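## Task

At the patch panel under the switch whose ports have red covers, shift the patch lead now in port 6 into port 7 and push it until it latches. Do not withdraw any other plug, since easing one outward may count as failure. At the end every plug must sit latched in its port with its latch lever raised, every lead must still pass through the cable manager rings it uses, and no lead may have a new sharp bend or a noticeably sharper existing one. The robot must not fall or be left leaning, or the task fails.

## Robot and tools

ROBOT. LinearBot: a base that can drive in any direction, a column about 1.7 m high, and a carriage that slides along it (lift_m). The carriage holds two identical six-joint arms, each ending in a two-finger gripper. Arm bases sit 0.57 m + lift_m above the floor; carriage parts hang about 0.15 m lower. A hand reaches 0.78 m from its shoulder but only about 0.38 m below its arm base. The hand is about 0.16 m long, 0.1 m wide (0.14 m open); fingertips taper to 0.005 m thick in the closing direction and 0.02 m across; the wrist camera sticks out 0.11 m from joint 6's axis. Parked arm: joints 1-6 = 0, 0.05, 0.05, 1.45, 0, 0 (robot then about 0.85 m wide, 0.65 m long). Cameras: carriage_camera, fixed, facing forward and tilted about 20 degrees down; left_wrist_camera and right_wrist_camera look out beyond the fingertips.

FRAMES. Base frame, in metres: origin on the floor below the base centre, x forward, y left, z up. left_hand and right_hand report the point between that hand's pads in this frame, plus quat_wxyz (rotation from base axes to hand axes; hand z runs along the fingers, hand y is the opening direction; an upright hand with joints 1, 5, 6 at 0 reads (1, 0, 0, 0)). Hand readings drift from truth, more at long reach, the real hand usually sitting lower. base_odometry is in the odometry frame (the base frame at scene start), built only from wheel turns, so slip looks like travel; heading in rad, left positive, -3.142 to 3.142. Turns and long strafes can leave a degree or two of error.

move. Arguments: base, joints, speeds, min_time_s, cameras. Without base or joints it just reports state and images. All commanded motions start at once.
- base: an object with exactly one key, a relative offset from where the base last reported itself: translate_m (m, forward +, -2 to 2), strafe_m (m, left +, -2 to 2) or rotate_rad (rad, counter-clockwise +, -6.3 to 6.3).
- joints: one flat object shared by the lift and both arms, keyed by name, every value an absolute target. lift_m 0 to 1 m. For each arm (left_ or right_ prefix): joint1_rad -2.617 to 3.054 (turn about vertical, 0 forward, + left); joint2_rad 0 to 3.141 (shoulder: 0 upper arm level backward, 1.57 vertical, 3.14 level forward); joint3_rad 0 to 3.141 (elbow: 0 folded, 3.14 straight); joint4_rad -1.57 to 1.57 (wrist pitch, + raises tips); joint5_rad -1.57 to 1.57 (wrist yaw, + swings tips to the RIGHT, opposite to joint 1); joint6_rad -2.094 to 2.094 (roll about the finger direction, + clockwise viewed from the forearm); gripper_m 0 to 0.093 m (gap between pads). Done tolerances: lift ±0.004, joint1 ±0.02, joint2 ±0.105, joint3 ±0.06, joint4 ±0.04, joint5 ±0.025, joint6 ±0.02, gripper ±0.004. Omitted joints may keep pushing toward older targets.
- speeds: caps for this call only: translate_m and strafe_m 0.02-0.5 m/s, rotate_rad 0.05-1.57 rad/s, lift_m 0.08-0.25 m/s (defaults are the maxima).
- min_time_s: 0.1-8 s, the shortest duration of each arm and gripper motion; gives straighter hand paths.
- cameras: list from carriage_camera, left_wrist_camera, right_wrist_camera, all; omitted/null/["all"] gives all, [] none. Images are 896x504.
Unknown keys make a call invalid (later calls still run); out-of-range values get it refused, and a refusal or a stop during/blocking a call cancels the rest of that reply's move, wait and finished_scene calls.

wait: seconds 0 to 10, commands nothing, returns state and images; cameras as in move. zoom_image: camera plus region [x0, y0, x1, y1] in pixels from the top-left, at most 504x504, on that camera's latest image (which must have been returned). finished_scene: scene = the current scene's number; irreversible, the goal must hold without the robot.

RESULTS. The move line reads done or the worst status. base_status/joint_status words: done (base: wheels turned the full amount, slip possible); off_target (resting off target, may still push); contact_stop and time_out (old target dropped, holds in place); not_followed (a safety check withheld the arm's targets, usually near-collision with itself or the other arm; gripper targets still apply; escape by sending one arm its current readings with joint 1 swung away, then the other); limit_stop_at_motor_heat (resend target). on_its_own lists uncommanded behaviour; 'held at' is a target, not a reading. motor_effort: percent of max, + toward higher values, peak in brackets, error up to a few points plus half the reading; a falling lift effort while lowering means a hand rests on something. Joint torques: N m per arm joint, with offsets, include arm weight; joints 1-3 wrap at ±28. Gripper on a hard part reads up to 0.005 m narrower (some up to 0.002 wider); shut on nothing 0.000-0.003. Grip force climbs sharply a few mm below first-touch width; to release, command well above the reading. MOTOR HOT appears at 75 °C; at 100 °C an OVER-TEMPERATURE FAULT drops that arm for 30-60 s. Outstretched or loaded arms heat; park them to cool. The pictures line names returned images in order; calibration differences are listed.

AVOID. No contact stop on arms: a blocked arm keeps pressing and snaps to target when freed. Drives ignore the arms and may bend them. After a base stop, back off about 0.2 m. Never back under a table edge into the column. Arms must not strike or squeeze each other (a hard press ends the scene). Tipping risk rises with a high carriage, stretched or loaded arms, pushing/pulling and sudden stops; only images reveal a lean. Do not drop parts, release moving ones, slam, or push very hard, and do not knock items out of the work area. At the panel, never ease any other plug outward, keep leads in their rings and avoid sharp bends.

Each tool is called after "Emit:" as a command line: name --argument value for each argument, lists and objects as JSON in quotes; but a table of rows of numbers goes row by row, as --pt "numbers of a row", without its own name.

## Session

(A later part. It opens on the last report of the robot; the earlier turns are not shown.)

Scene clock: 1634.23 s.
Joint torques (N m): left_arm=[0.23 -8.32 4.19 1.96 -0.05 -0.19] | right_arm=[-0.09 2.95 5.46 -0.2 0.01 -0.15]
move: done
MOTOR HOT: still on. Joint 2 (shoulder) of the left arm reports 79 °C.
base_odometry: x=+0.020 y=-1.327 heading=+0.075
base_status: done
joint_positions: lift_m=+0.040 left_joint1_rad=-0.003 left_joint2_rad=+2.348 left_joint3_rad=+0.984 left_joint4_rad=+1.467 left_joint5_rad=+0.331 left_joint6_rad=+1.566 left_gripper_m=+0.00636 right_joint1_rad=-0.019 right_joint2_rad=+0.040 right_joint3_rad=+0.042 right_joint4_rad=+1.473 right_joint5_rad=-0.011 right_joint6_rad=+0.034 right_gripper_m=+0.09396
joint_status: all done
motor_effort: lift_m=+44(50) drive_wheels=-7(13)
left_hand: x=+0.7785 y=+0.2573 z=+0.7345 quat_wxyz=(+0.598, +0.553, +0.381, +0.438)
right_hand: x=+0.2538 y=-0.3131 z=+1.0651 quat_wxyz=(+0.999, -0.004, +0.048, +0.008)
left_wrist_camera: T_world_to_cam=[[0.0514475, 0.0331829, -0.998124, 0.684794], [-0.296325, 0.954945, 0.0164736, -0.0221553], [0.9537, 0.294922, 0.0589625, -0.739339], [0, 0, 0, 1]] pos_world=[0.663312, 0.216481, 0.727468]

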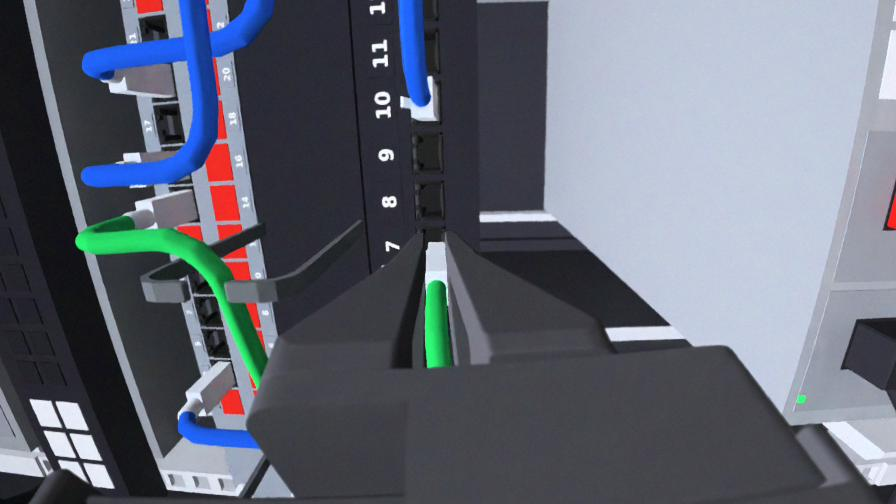

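Emit:
move --base '{"strafe_m": -0.005}' --joints '{"lift_m": 0.043}' --speeds '{"strafe_m": 0.03, "lift_m": 0.08}' --cameras '["left_wrist_camera"]'

Emit:
zoom_image --camera "left_wrist_camera" --region '[330, 10, 510, 270]'

Emit:
zoom_image --camera "left_wrist_camera" --region '[390, 220, 480, 300]'

Scene clock: 1644.40 s.
Joint torques (N m): left_arm=[0.12 -8.32 4.22 1.98 -0.05 -0.19] | right_arm=[-0.24 2.84 5.41 -0.2 0.06 -0.13]
move: done
MOTOR HOT: still on. Joint 2 (shoulder) of the left arm reports 80 °C.
base_odometry: x=+0.021 y=-1.332 heading=+0.076
base_status: done
joint_positions: lift_m=+0.043 left_joint1_rad=-0.001 left_joint2_rad=+2.348 left_joint3_rad=+0.984 left_joint4_rad=+1.465 left_joint5_rad=+0.331 left_joint6_rad=+1.566 left_gripper_m=+0.00636 right_joint1_rad=-0.019 right_joint2_rad=+0.040 right_joint3_rad=+0.042 right_joint4_rad=+1.473 right_joint5_rad=-0.012 right_joint6_rad=+0.034 right_gripper_m=+0.09396
joint_status: all done
motor_effort: lift_m=+44(49) drive_wheels=-5(15)
left_hand: x=+0.7784 y=+0.2582 z=+0.7358 quat_wxyz=(+0.597, +0.553, +0.382, +0.438)
right_hand: x=+0.2538 y=-0.3130 z=+1.0672 quat_wxyz=(+0.999, -0.005, +0.048, +0.008)
left_wrist_camera: T_world_to_cam=[[0.0483654, 0.0332479, -0.998276, 0.688504], [-0.297689, 0.954505, 0.0173674, -0.0224989], [0.953437, 0.296336, 0.0560626, -0.737672], [0, 0, 0, 1]] pos_world=[0.663327, 0.217183, 0.729064]

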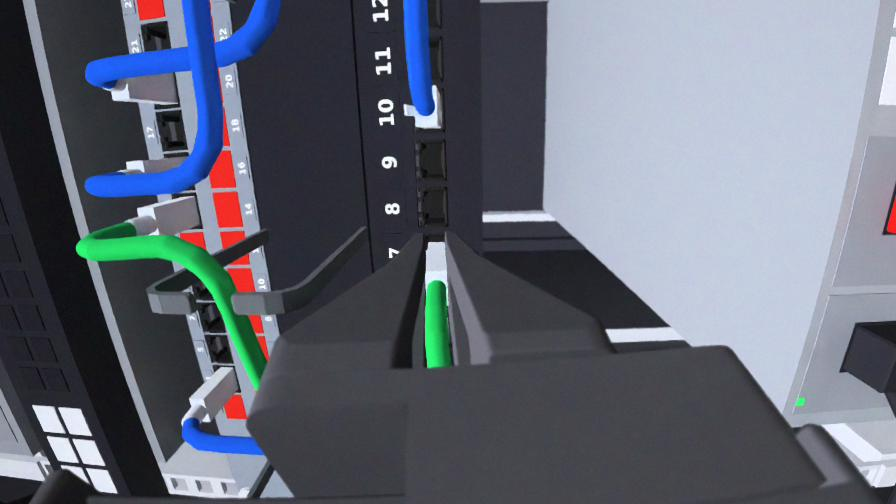

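Scaled by 1.938 (camera's finer frame: 1280x720).

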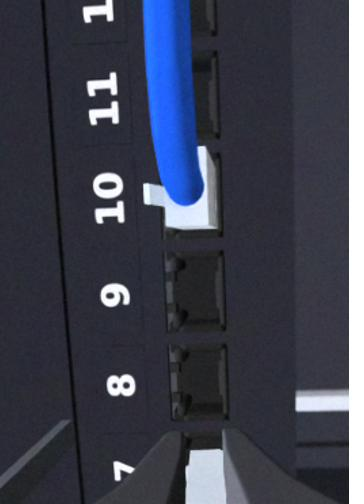

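Scaled by 5.600 (camera's finer frame: 1280x720).

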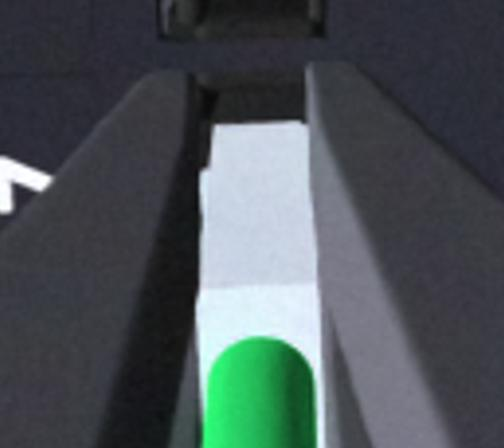

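Emit:
move --base '{"translate_m": 0.003}' --speeds '{"translate_m": 0.02}' --cameras '["left_wrist_camera"]'

Emit:
zoom_image --camera "left_wrist_camera" --region '[330, 10, 510, 270]'

Emit:
zoom_image --camera "left_wrist_camera" --region '[390, 220, 480, 300]'

Scene clock: 1680.57 s.
Joint torques (N m): left_arm=[-0.12 -8.35 4.25 1.96 -0.06 -0.19] | right_arm=[-0.12 2.88 5.35 -0.15 0.02 -0.11]
move: done
MOTOR HOT: still on. Joint 2 (shoulder) of the left arm reports 80 °C.
base_odometry: x=+0.023 y=-1.332 heading=+0.075
base_status: done
joint_positions: lift_m=+0.043 left_joint1_rad=-0.001 left_joint2_rad=+2.348 left_joint3_rad=+0.984 left_joint4_rad=+1.463 left_joint5_rad=+0.331 left_joint6_rad=+1.566 left_gripper_m=+0.00636 right_joint1_rad=-0.019 right_joint2_rad=+0.040 right_joint3_rad=+0.042 right_joint4_rad=+1.473 right_joint5_rad=-0.012 right_joint6_rad=+0.034 right_gripper_m=+0.09396
joint_status: not commanded
motor_effort: lift_m=+44(44) drive_wheels=+3(10)
left_hand: x=+0.7785 y=+0.2584 z=+0.7354 quat_wxyz=(+0.596, +0.554, +0.383, +0.437)
right_hand: x=+0.2538 y=-0.3130 z=+1.0672 quat_wxyz=(+0.999, -0.005, +0.048, +0.008)
left_wrist_camera: T_world_to_cam=[[0.0464548, 0.0332977, -0.998365, 0.68962], [-0.298053, 0.95438, 0.017962, -0.0227534], [0.953418, 0.296732, 0.05426, -0.736459], [0, 0, 0, 1]] pos_world=[0.663335, 0.217283, 0.728862]

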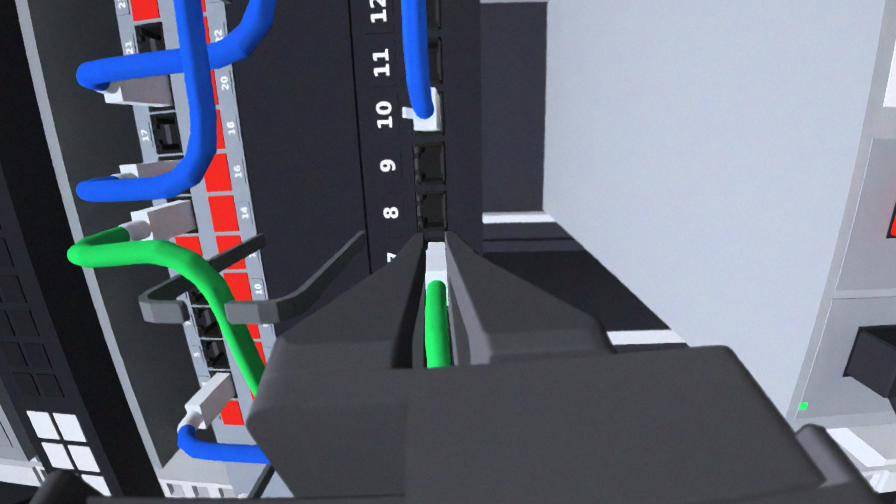

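Scaled by 1.938 (camera's finer frame: 1280x720).

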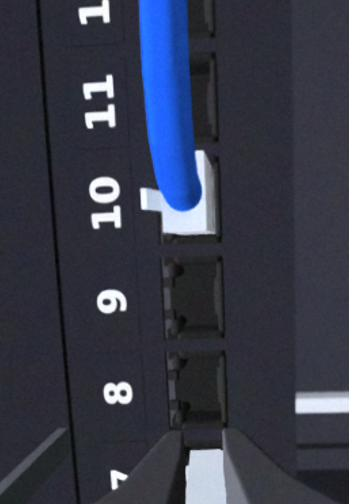

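Scaled by 5.600 (camera's finer frame: 1280x720).

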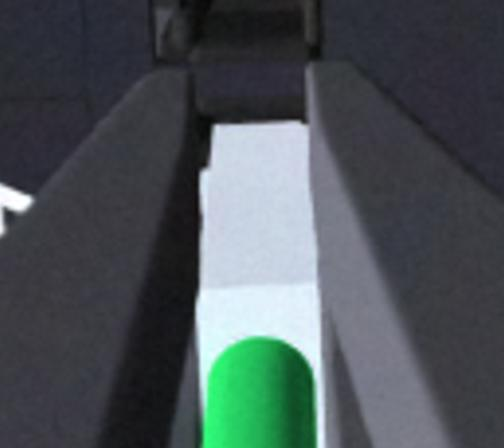

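Emit:
move --base '{"translate_m": 0.004}' --joints '{"lift_m": 0.0425}' --speeds '{"translate_m": 0.02, "lift_m": 0.08}' --cameras '["left_wrist_camera"]'

Emit:
zoom_image --camera "left_wrist_camera" --region '[330, 10, 510, 270]'

Emit:
zoom_image --camera "left_wrist_camera" --region '[390, 220, 480, 300]'

Scene clock: 1696.27 s.
Joint torques (N m): left_arm=[0.02 -8.28 4.3 1.96 -0.03 -0.2] | right_arm=[-0.14 2.97 5.46 -0.17 -0.03 -0.14]
move: done
MOTOR HOT: still on. Joint 2 (shoulder) of the left arm reports 80 °C.
base_odometry: x=+0.027 y=-1.332 heading=+0.074
base_status: done
joint_positions: lift_m=+0.043 left_joint1_rad=-0.001 left_joint2_rad=+2.348 left_joint3_rad=+0.984 left_joint4_rad=+1.466 left_joint5_rad=+0.331 left_joint6_rad=+1.566 left_gripper_m=+0.00635 right_joint1_rad=-0.019 right_joint2_rad=+0.040 right_joint3_rad=+0.042 right_joint4_rad=+1.473 right_joint5_rad=-0.012 right_joint6_rad=+0.034 right_gripper_m=+0.09396
joint_status: all done
motor_effort: lift_m=+38(38) drive_wheels=+9(10)
left_hand: x=+0.7784 y=+0.2584 z=+0.7360 quat_wxyz=(+0.597, +0.553, +0.382, +0.438)
right_hand: x=+0.2538 y=-0.3130 z=+1.0672 quat_wxyz=(+0.999, -0.005, +0.048, +0.008)
left_wrist_camera: T_world_to_cam=[[0.0490751, 0.0332884, -0.99824, 0.688096], [-0.298084, 0.954385, 0.0171716, -0.0221665], [0.953277, 0.296717, 0.0567593, -0.73819], [0, 0, 0, 1]] pos_world=[0.663324, 0.217283, 0.729165]

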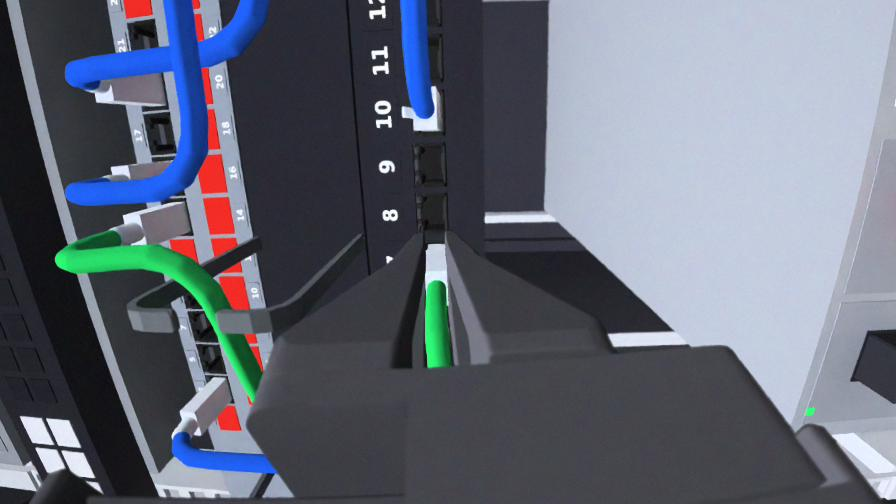

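Scaled by 1.938 (camera's finer frame: 1280x720).

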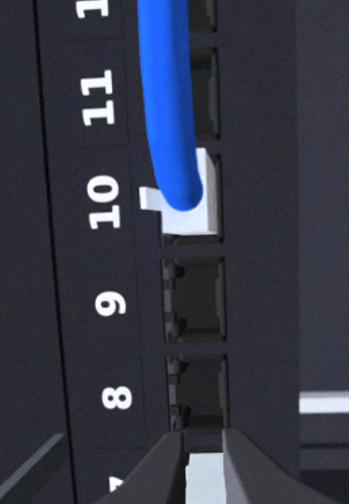

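Scaled by 5.600 (camera's finer frame: 1280x720).

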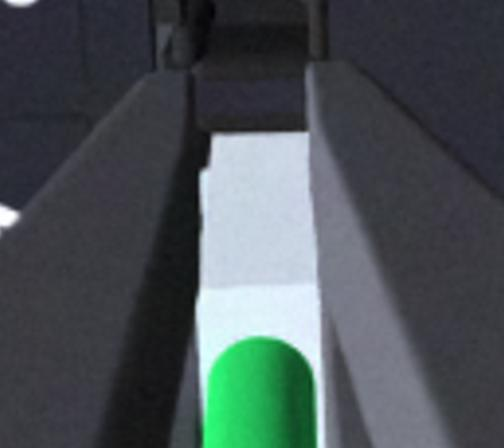

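Emit:
move --base '{"translate_m": 0.004}' --speeds '{"translate_m": 0.02}' --cameras '["left_wrist_camera"]'

Emit:
zoom_image --camera "left_wrist_camera" --region '[330, 10, 510, 270]'

Emit:
zoom_image --camera "left_wrist_camera" --region '[390, 220, 480, 300]'

Scene clock: 1708.53 s.
Joint torques (N m): left_arm=[-0.03 -8.29 4.82 1.82 -0.02 -0.19] | right_arm=[-0.16 2.82 5.41 -0.2 0.05 -0.14]
move: done
MOTOR HOT: still on. Joint 2 (shoulder) of the left arm reports 81 °C.
base_odometry: x=+0.031 y=-1.332 heading=+0.074
base_status: done
joint_positions: lift_m=+0.043 left_joint1_rad=+0.000 left_joint2_rad=+2.348 left_joint3_rad=+0.976 left_joint4_rad=+1.477 left_joint5_rad=+0.330 left_joint6_rad=+1.566 left_gripper_m=+0.00635 right_joint1_rad=-0.019 right_joint2_rad=+0.040 right_joint3_rad=+0.042 right_joint4_rad=+1.473 right_joint5_rad=-0.012 right_joint6_rad=+0.034 right_gripper_m=+0.09396
joint_status: not commanded
motor_effort: lift_m=+38(38) drive_wheels=+9(14)
left_hand: x=+0.7767 y=+0.2591 z=+0.7360 quat_wxyz=(+0.597, +0.552, +0.382, +0.439)
right_hand: x=+0.2538 y=-0.3130 z=+1.0672 quat_wxyz=(+0.999, -0.005, +0.048, +0.008)
left_wrist_camera: T_world_to_cam=[[0.0524912, 0.0333266, -0.998065, 0.685363], [-0.299949, 0.95382, 0.016074, -0.0210587], [0.95251, 0.298525, 0.0600635, -0.739102], [0, 0, 0, 1]] pos_world=[0.66171, 0.217886, 0.728769]

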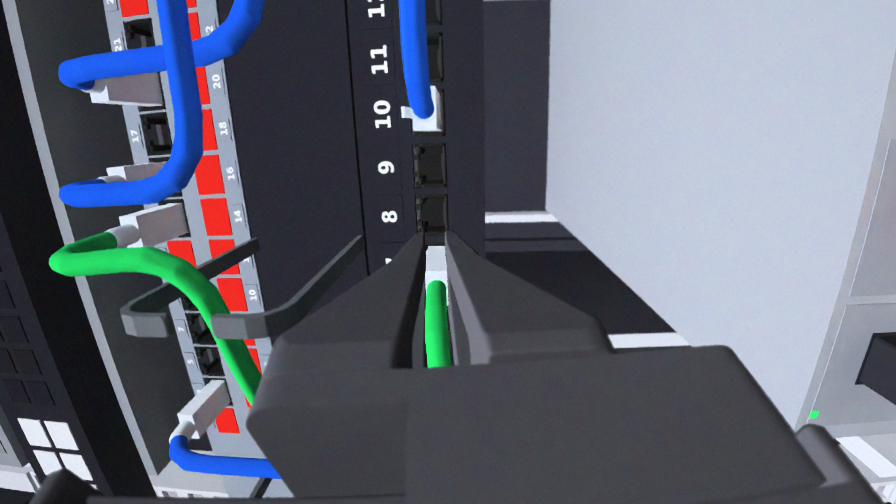

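Scaled by 1.938 (camera's finer frame: 1280x720).

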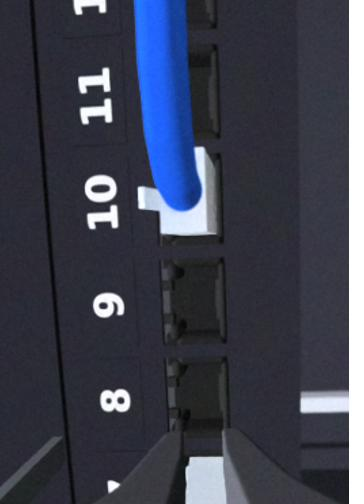

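Scaled by 5.600 (camera's finer frame: 1280x720).

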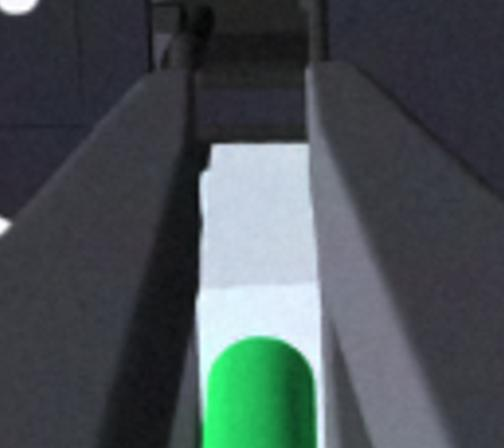

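Emit:
move --base '{"translate_m": 0.004}' --speeds '{"translate_m": 0.02}' --cameras '["left_wrist_camera"]'

Emit:
zoom_image --camera "left_wrist_camera" --region '[330, 10, 510, 270]'

Emit:
zoom_image --camera "left_wrist_camera" --region '[390, 220, 480, 300]'

Scene clock: 1725.03 s.
Joint torques (N m): left_arm=[-0.29 -8.21 5.94 1.65 -0.09 -0.2] | right_arm=[0.08 3.12 5.22 -0.18 0.04 -0.1]
move: done
MOTOR HOT: still on. Joint 2 (shoulder) of the left arm reports 81 °C.
base_odometry: x=+0.035 y=-1.332 heading=+0.073
base_status: done
joint_positions: lift_m=+0.043 left_joint1_rad=+0.003 left_joint2_rad=+2.348 left_joint3_rad=+0.962 left_joint4_rad=+1.496 left_joint5_rad=+0.334 left_joint6_rad=+1.566 left_gripper_m=+0.00635 right_joint1_rad=-0.019 right_joint2_rad=+0.040 right_joint3_rad=+0.042 right_joint4_rad=+1.473 right_joint5_rad=-0.012 right_joint6_rad=+0.034 right_gripper_m=+0.09396
joint_status: not commanded
motor_effort: lift_m=+38(38) drive_wheels=+9(16)
left_hand: x=+0.7734 y=+0.2600 z=+0.7358 quat_wxyz=(+0.598, +0.551, +0.380, +0.441)
right_hand: x=+0.2538 y=-0.3130 z=+1.0672 quat_wxyz=(+0.999, -0.005, +0.048, +0.008)
left_wrist_camera: T_world_to_cam=[[0.0578763, 0.0335966, -0.997758, 0.680788], [-0.298948, 0.954155, 0.0147875, -0.0226929], [0.952513, 0.297422, 0.0652666, -0.739698], [0, 0, 0, 1]] pos_world=[0.658386, 0.218783, 0.727875]

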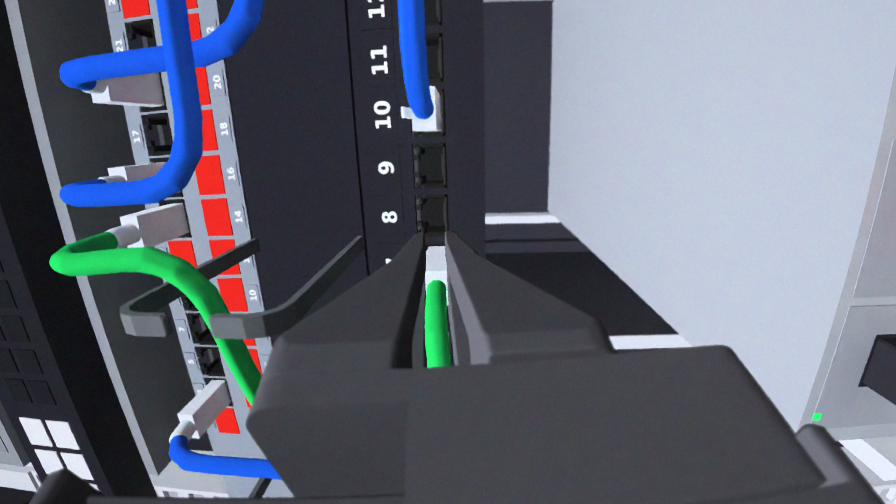

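Scaled by 1.938 (camera's finer frame: 1280x720).

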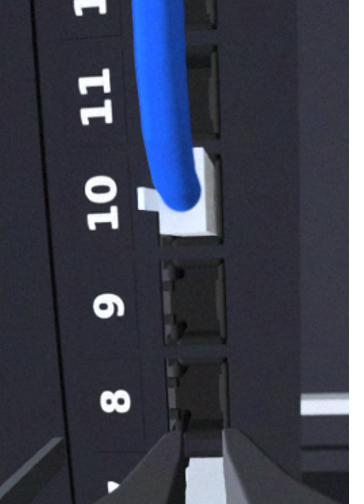

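Scaled by 5.600 (camera's finer frame: 1280x720).

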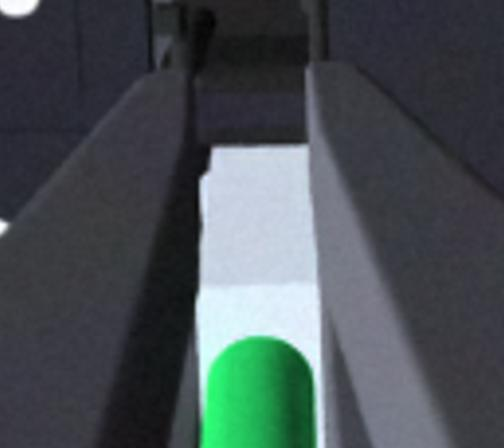

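Emit:
move --base '{"translate_m": -0.004}' --joints '{"lift_m": 0.0435}' --speeds '{"translate_m": 0.02, "lift_m": 0.08}' --cameras '["left_wrist_camera"]'

Emit:
zoom_image --camera "left_wrist_camera" --region '[390, 220, 480, 300]'

Emit:
move --base '{"translate_m": 0.004}' --speeds '{"translate_m": 0.02}' --cameras '["left_wrist_camera"]'

Emit:
zoom_image --camera "left_wrist_camera" --region '[390, 220, 480, 300]'

Scene clock: 1746.33 s.
Joint torques (N m): left_arm=[-0.29 -8.21 5.18 1.84 -0.08 -0.2] | right_arm=[-0.01 2.93 5.26 -0.15 -0.03 -0.12]
move: done
MOTOR HOT: still on. Joint 2 (shoulder) of the left arm reports 81 °C.
base_odometry: x=+0.031 y=-1.332 heading=+0.073
base_status: done
joint_positions: lift_m=+0.043 left_joint1_rad=+0.005 left_joint2_rad=+2.348 left_joint3_rad=+0.971 left_joint4_rad=+1.479 left_joint5_rad=+0.332 left_joint6_rad=+1.566 left_gripper_m=+0.00634 right_joint1_rad=-0.019 right_joint2_rad=+0.040 right_joint3_rad=+0.042 right_joint4_rad=+1.472 right_joint5_rad=-0.012 right_joint6_rad=+0.034 right_gripper_m=+0.09396
joint_status: all done
motor_effort: lift_m=+44(47) drive_wheels=-3(8)
left_hand: x=+0.7759 y=+0.2612 z=+0.7356 quat_wxyz=(+0.596, +0.552, +0.383, +0.440)
right_hand: x=+0.2539 y=-0.3130 z=+1.0677 quat_wxyz=(+0.999, -0.005, +0.048, +0.008)
left_wrist_camera: T_world_to_cam=[[0.0504726, 0.0335874, -0.998161, 0.686493], [-0.302527, 0.952993, 0.0167701, -0.0215372], [0.951803, 0.301124, 0.0582611, -0.737637], [0, 0, 0, 1]] pos_world=[0.660921, 0.219588, 0.728567]

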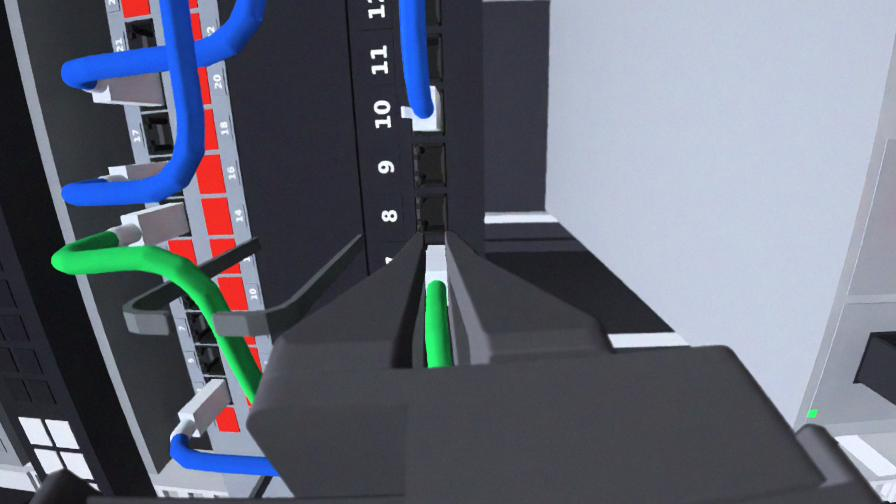

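Scaled by 5.600 (camera's finer frame: 1280x720).

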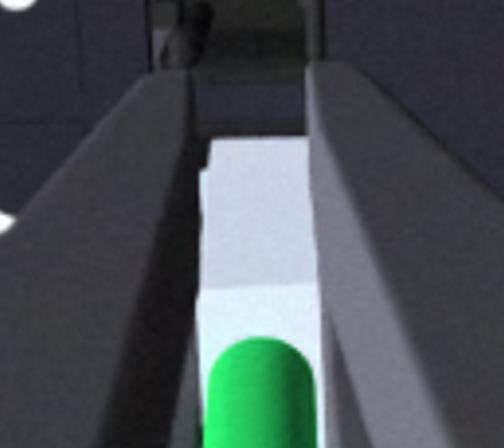

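Scene clock: 1746.97 s.
Joint torques (N m): left_arm=[-0.44 -8.28 5.98 1.68 -0.1 -0.19] | right_arm=[-0.03 2.95 5.45 -0.17 -0.02 -0.1]
move: done
MOTOR HOT: still on. Joint 2 (shoulder) of the left arm reports 81 °C.
base_odometry: x=+0.035 y=-1.332 heading=+0.073
base_status: done
joint_positions: lift_m=+0.043 left_joint1_rad=+0.005 left_joint2_rad=+2.348 left_joint3_rad=+0.963 left_joint4_rad=+1.494 left_joint5_rad=+0.338 left_joint6_rad=+1.566 left_gripper_m=+0.00634 right_joint1_rad=-0.019 right_joint2_rad=+0.040 right_joint3_rad=+0.042 right_joint4_rad=+1.472 right_joint5_rad=-0.012 right_joint6_rad=+0.034 right_gripper_m=+0.09396
joint_status: not commanded
motor_effort: lift_m=+44(44) drive_wheels=+9(10)
left_hand: x=+0.7735 y=+0.2605 z=+0.7360 quat_wxyz=(+0.598, +0.552, +0.380, +0.440)
right_hand: x=+0.2539 y=-0.3130 z=+1.0677 quat_wxyz=(+0.999, -0.005, +0.048, +0.008)
left_wrist_camera: T_world_to_cam=[[0.0563388, 0.0339264, -0.997835, 0.682153], [-0.297166, 0.954697, 0.0156814, -0.0254], [0.953162, 0.29564, 0.0638683, -0.738983], [0, 0, 0, 1]] pos_world=[0.658391, 0.219579, 0.728272]

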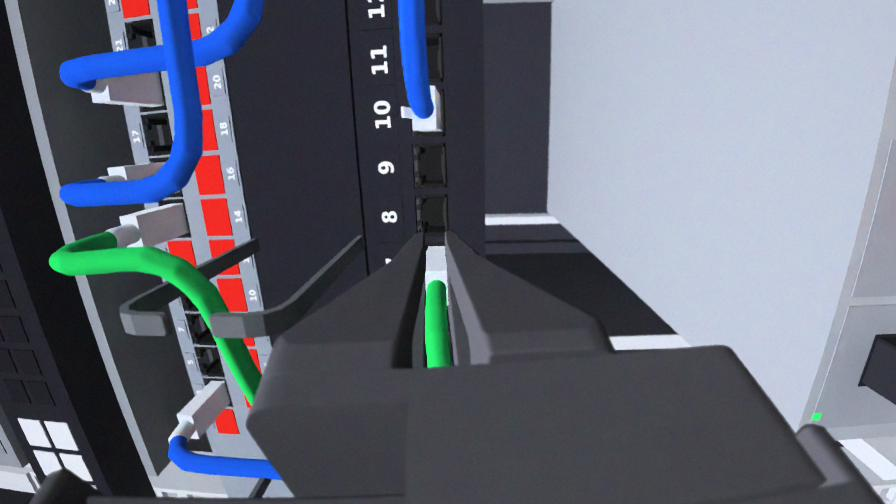

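Scaled by 5.600 (camera's finer frame: 1280x720).

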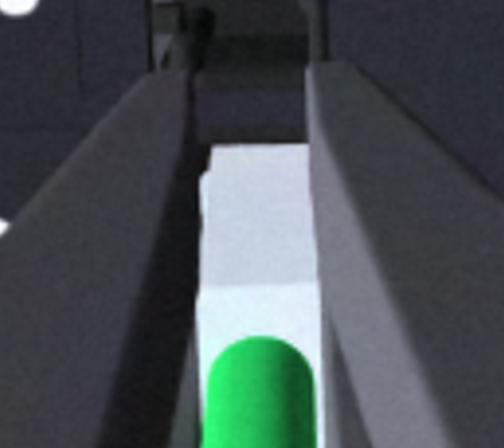

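Emit:
move --base '{"translate_m": 0.003}' --speeds '{"translate_m": 0.02}' --cameras '["left_wrist_camera"]'

Emit:
zoom_image --camera "left_wrist_camera" --region '[390, 220, 480, 300]'

Emit:
zoom_image --camera "left_wrist_camera" --region '[330, 10, 510, 270]'

Scene clock: 1783.33 s.
Joint torques (N m): left_arm=[-0.64 -8.16 6.79 1.53 -0.18 -0.2] | right_arm=[-0.16 2.88 5.39 -0.15 -0.01 -0.15]
move: done
MOTOR HOT: still on. Joint 2 (shoulder) of the left arm reports 81 °C.
base_odometry: x=+0.037 y=-1.332 heading=+0.072
base_status: done
joint_positions: lift_m=+0.043 left_joint1_rad=+0.008 left_joint2_rad=+2.348 left_joint3_rad=+0.953 left_joint4_rad=+1.507 left_joint5_rad=+0.342 left_joint6_rad=+1.566 left_gripper_m=+0.00634 right_joint1_rad=-0.019 right_joint2_rad=+0.040 right_joint3_rad=+0.042 right_joint4_rad=+1.472 right_joint5_rad=-0.012 right_joint6_rad=+0.034 right_gripper_m=+0.09396
joint_status: not commanded
motor_effort: lift_m=+44(44) drive_wheels=+10(15)
left_hand: x=+0.7710 y=+0.2612 z=+0.7357 quat_wxyz=(+0.599, +0.552, +0.378, +0.440)
right_hand: x=+0.2539 y=-0.3130 z=+1.0677 quat_wxyz=(+0.999, -0.005, +0.048, +0.008)
left_wrist_camera: T_world_to_cam=[[0.0597997, 0.0343082, -0.997621, 0.679063], [-0.296147, 0.955023, 0.0150915, -0.0272087], [0.953269, 0.29454, 0.0672704, -0.739079], [0, 0, 0, 1]] pos_world=[0.655875, 0.220376, 0.727576]

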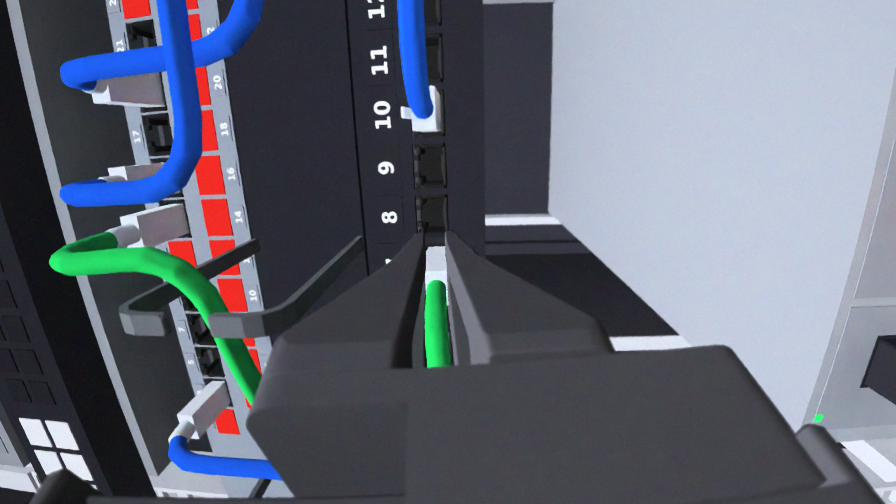

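Scaled by 5.600 (camera's finer frame: 1280x720).

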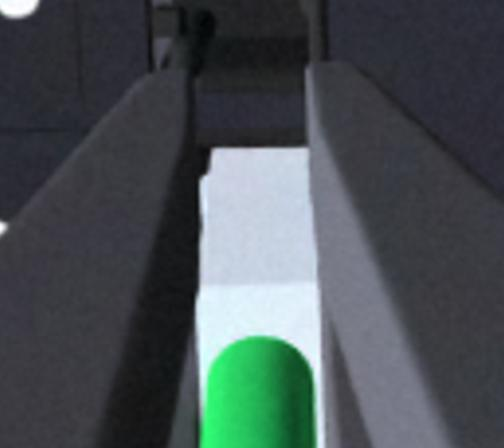

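Scaled by 1.938 (camera's finer frame: 1280x720).

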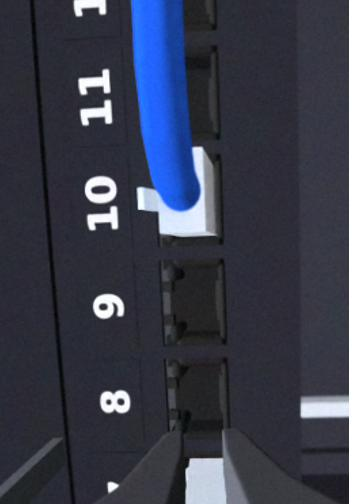

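Emit:
move --base '{"translate_m": 0.003}' --speeds '{"translate_m": 0.02}' --cameras '["left_wrist_camera"]'

Emit:
zoom_image --camera "left_wrist_camera" --region '[390, 220, 480, 300]'

Emit:
zoom_image --camera "left_wrist_camera" --region '[330, 10, 510, 270]'

Scene clock: 1798.57 s.
Joint torques (N m): left_arm=[-1.01 -8.13 7.53 1.38 -0.28 -0.19] | right_arm=[-0.32 2.84 5.49 -0.19 -0.04 -0.14]
move: done
MOTOR HOT: still on. Joint 2 (shoulder) of the left arm reports 81 °C.
base_odometry: x=+0.040 y=-1.332 heading=+0.071
base_status: done
joint_positions: lift_m=+0.043 left_joint1_rad=+0.011 left_joint2_rad=+2.348 left_joint3_rad=+0.943 left_joint4_rad=+1.521 left_joint5_rad=+0.348 left_joint6_rad=+1.566 left_gripper_m=+0.00634 right_joint1_rad=-0.019 right_joint2_rad=+0.040 right_joint3_rad=+0.042 right_joint4_rad=+1.472 right_joint5_rad=-0.012 right_joint6_rad=+0.034 right_gripper_m=+0.09396
joint_status: not commanded
motor_effort: lift_m=+44(44) drive_wheels=+9(15)
left_hand: x=+0.7683 y=+0.2617 z=+0.7357 quat_wxyz=(+0.600, +0.552, +0.376, +0.441)
right_hand: x=+0.2539 y=-0.3129 z=+1.0677 quat_wxyz=(+0.999, -0.005, +0.049, +0.008)
left_wrist_camera: T_world_to_cam=[[0.0641842, 0.0348695, -0.997329, 0.675403], [-0.292654, 0.956107, 0.0145942, -0.0311427], [0.954062, 0.290936, 0.0715717, -0.739488], [0, 0, 0, 1]] pos_world=[0.653053, 0.221368, 0.726979]

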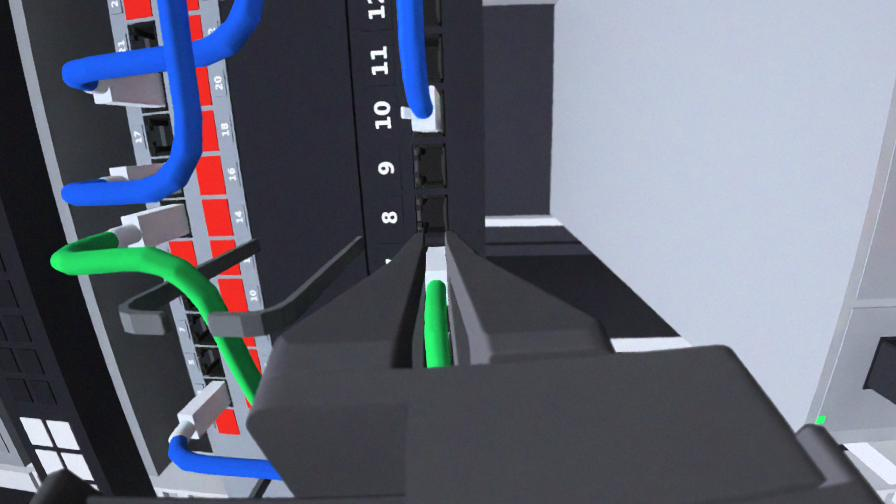

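Scaled by 5.600 (camera's finer frame: 1280x720).

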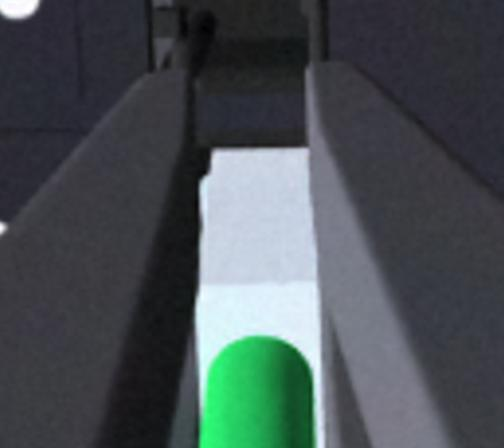

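Scaled by 1.938 (camera's finer frame: 1280x720).

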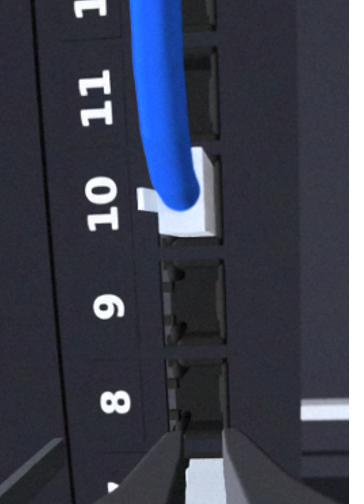

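Emit:
move --joints '{"lift_m": 0.0447}' --speeds '{"lift_m": 0.08}' --cameras '["left_wrist_camera"]'

Emit:
zoom_image --camera "left_wrist_camera" --region '[390, 220, 480, 300]'

Emit:
move --joints '{"lift_m": 0.0423}' --speeds '{"lift_m": 0.08}' --cameras '["left_wrist_camera"]'

Emit:
zoom_image --camera "left_wrist_camera" --region '[390, 220, 480, 300]'

Scene clock: 1901.97 s.
Joint torques (N m): left_arm=[-0.96 -8.1 7.62 1.44 -0.25 -0.2] | right_arm=[-0.17 2.88 5.38 -0.14 0.03 -0.12]
move: done
MOTOR HOT: still on. Joint 2 (shoulder) of the left arm reports 81 °C.
base_odometry: x=+0.040 y=-1.332 heading=+0.071
base_status: not commanded
joint_positions: lift_m=+0.044 left_joint1_rad=+0.011 left_joint2_rad=+2.348 left_joint3_rad=+0.943 left_joint4_rad=+1.517 left_joint5_rad=+0.348 left_joint6_rad=+1.566 left_gripper_m=+0.00634 right_joint1_rad=-0.019 right_joint2_rad=+0.040 right_joint3_rad=+0.042 right_joint4_rad=+1.472 right_joint5_rad=-0.012 right_joint6_rad=+0.034 right_gripper_m=+0.09396
joint_status: all done
motor_effort: lift_m=+44(50) drive_wheels=+9(11)
left_hand: x=+0.7684 y=+0.2617 z=+0.7358 quat_wxyz=(+0.600, +0.553, +0.377, +0.439)
right_hand: x=+0.2539 y=-0.3129 z=+1.0688 quat_wxyz=(+0.999, -0.005, +0.049, +0.008)
left_wrist_camera: T_world_to_cam=[[0.0599138, 0.034809, -0.997596, 0.679086], [-0.292587, 0.956108, 0.0157891, -0.0320318], [0.95436, 0.290938, 0.0674688, -0.736861], [0, 0, 0, 1]] pos_world=[0.653172, 0.221369, 0.727675]

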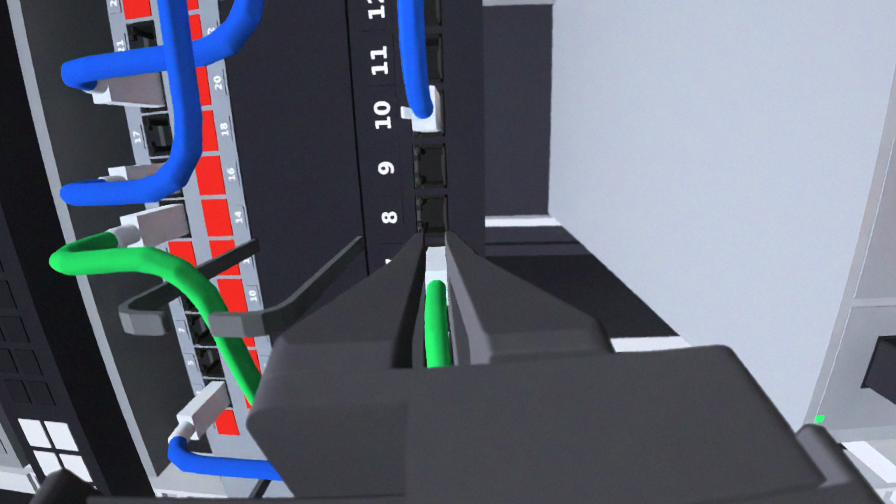

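Scaled by 5.600 (camera's finer frame: 1280x720).

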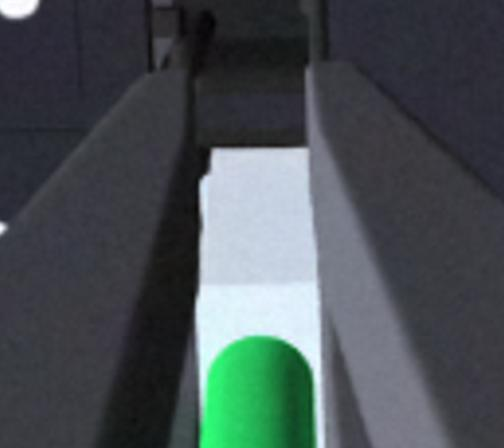

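Scene clock: 1902.37 s.
Joint torques (N m): left_arm=[-0.96 -8.1 7.66 1.4 -0.26 -0.2] | right_arm=[-0.23 3.18 5.38 -0.16 0.02 -0.15]
move: done
MOTOR HOT: still on. Joint 2 (shoulder) of the left arm reports 81 °C.
base_odometry: x=+0.040 y=-1.332 heading=+0.071
base_status: not commanded
joint_positions: lift_m=+0.043 left_joint1_rad=+0.011 left_joint2_rad=+2.348 left_joint3_rad=+0.943 left_joint4_rad=+1.522 left_joint5_rad=+0.348 left_joint6_rad=+1.566 left_gripper_m=+0.00634 right_joint1_rad=-0.019 right_joint2_rad=+0.040 right_joint3_rad=+0.042 right_joint4_rad=+1.472 right_joint5_rad=-0.012 right_joint6_rad=+0.034 right_gripper_m=+0.09396
joint_status: all done
motor_effort: lift_m=+35(38) drive_wheels=+11(11)
left_hand: x=+0.7683 y=+0.2617 z=+0.7355 quat_wxyz=(+0.601, +0.551, +0.375, +0.441)
right_hand: x=+0.2539 y=-0.3129 z=+1.0673 quat_wxyz=(+0.999, -0.005, +0.049, +0.008)
left_wrist_camera: T_world_to_cam=[[0.0653181, 0.0349052, -0.997254, 0.674302], [-0.292649, 0.956113, 0.0142973, -0.0309284], [0.953986, 0.290912, 0.0726665, -0.740203], [0, 0, 0, 1]] pos_world=[0.653048, 0.221368, 0.726681]

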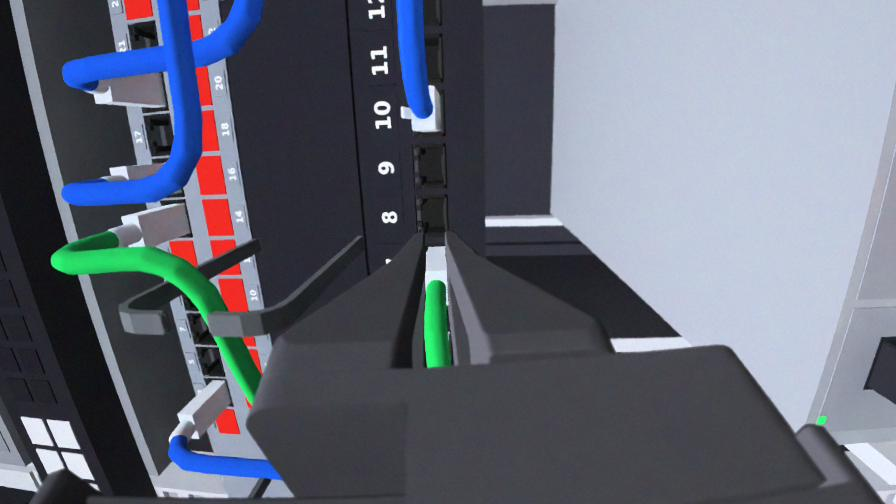

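Scaled by 5.600 (camera's finer frame: 1280x720).

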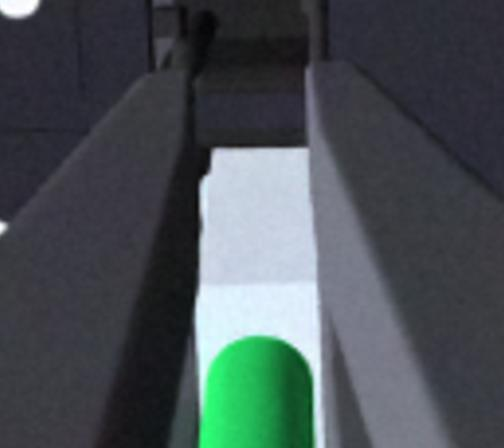

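Emit:
move --base '{"translate_m": -0.008}' --speeds '{"translate_m": 0.02}' --cameras '["left_wrist_camera"]'

Scene clock: 1936.20 s.
Joint torques (N m): left_arm=[-0.55 -8.23 5.42 1.78 -0.08 -0.21] | right_arm=[-0.17 2.96 5.33 -0.19 0.04 -0.16]
move: done
MOTOR HOT: still on. Joint 2 (shoulder) of the left arm reports 81 °C.
base_odometry: x=+0.032 y=-1.332 heading=+0.072
base_status: done
joint_positions: lift_m=+0.043 left_joint1_rad=+0.007 left_joint2_rad=+2.348 left_joint3_rad=+0.970 left_joint4_rad=+1.483 left_joint5_rad=+0.333 left_joint6_rad=+1.566 left_gripper_m=+0.00634 right_joint1_rad=-0.019 right_joint2_rad=+0.040 right_joint3_rad=+0.042 right_joint4_rad=+1.472 right_joint5_rad=-0.012 right_joint6_rad=+0.034 right_gripper_m=+0.09396
joint_status: not commanded
motor_effort: lift_m=+35(35) drive_wheels=-5(9)
left_hand: x=+0.7755 y=+0.2622 z=+0.7355 quat_wxyz=(+0.596, +0.551, +0.383, +0.441)
right_hand: x=+0.2539 y=-0.3129 z=+1.0673 quat_wxyz=(+0.999, -0.005, +0.049, +0.008)
left_wrist_camera: T_world_to_cam=[[0.0527145, 0.0337489, -0.998039, 0.684471], [-0.303585, 0.952667, 0.0161799, -0.021252], [0.951345, 0.302137, 0.060465, -0.739212], [0, 0, 0, 1]] pos_world=[0.660712, 0.220489, 0.728169]

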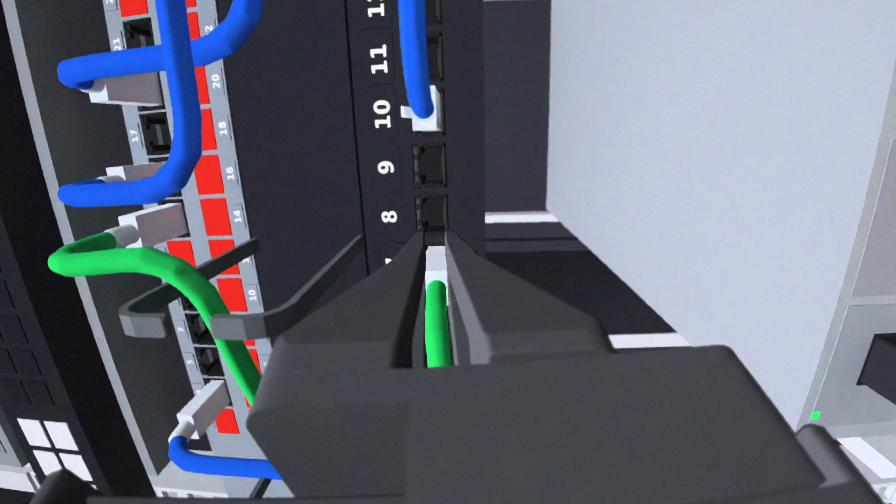

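Emit:
move --base '{"translate_m": -0.002}' --joints '{"left_gripper_m": 0.014}' --speeds '{"translate_m": 0.02}' --min_time_s 2.5 --cameras '["left_wrist_camera"]'

Emit:
zoom_image --camera "left_wrist_camera" --region '[390, 220, 480, 300]'

Scene clock: 1968.43 s.
Joint torques (N m): left_arm=[-0.47 -8.29 4.96 1.84 -0.11 -0.2] | right_arm=[-0.02 2.91 5.37 -0.16 -0.01 -0.13]
move: done
MOTOR HOT: still on. Joint 2 (shoulder) of the left arm reports 82 °C.
base_odometry: x=+0.030 y=-1.332 heading=+0.073
base_status: done
joint_positions: lift_m=+0.043 left_joint1_rad=+0.005 left_joint2_rad=+2.348 left_joint3_rad=+0.975 left_joint4_rad=+1.478 left_joint5_rad=+0.336 left_joint6_rad=+1.566 left_gripper_m=+0.01387 right_joint1_rad=-0.019 right_joint2_rad=+0.040 right_joint3_rad=+0.042 right_joint4_rad=+1.472 right_joint5_rad=-0.012 right_joint6_rad=+0.034 right_gripper_m=+0.09396
joint_status: all done
motor_effort: lift_m=+35(35) drive_wheels=+7(13)
left_hand: x=+0.7764 y=+0.2609 z=+0.7359 quat_wxyz=(+0.597, +0.552, +0.381, +0.439)
right_hand: x=+0.2539 y=-0.3129 z=+1.0673 quat_wxyz=(+0.999, -0.005, +0.049, +0.008)
left_wrist_camera: T_world_to_cam=[[0.0524612, 0.0337947, -0.998051, 0.685126], [-0.299282, 0.954021, 0.0165724, -0.0237094], [0.952721, 0.297829, 0.0601632, -0.739406], [0, 0, 0, 1]] pos_world=[0.66141, 0.219683, 0.728668]

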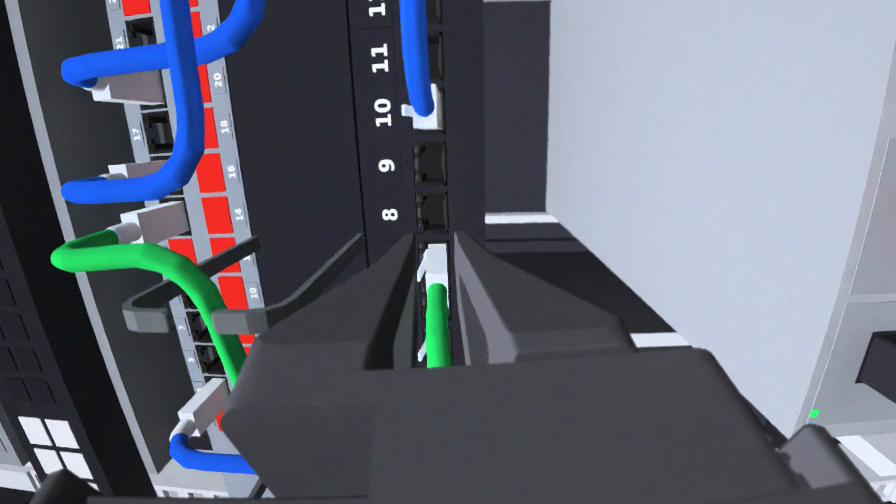

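Scaled by 5.600 (camera's finer frame: 1280x720).

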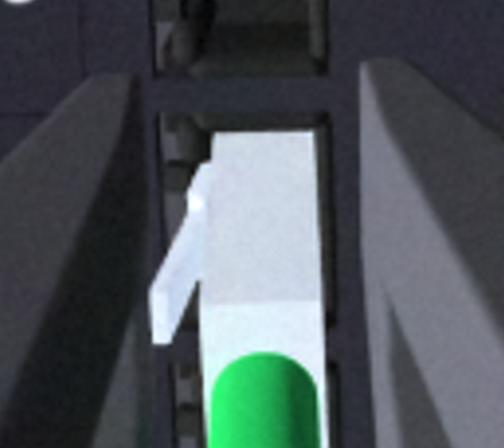

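Emit:
zoom_image --camera "left_wrist_camera" --region '[360, 40, 460, 140]'

Emit:
zoom_image --camera "left_wrist_camera" --region '[360, 120, 460, 220]'

Scaled by 5.040 (camera's finer frame: 1280x720).

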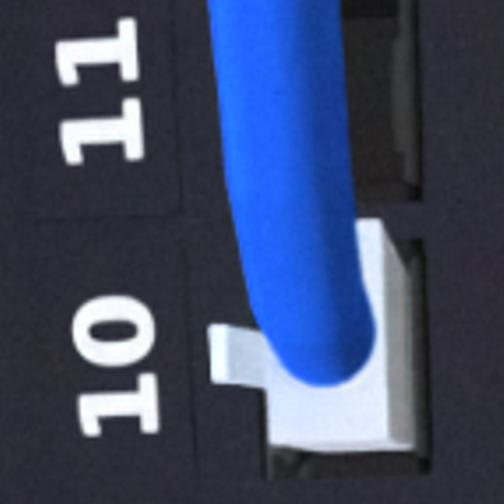

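Scaled by 5.040 (camera's finer frame: 1280x720).

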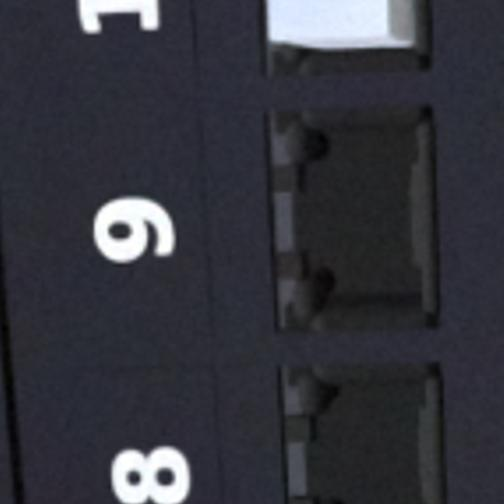

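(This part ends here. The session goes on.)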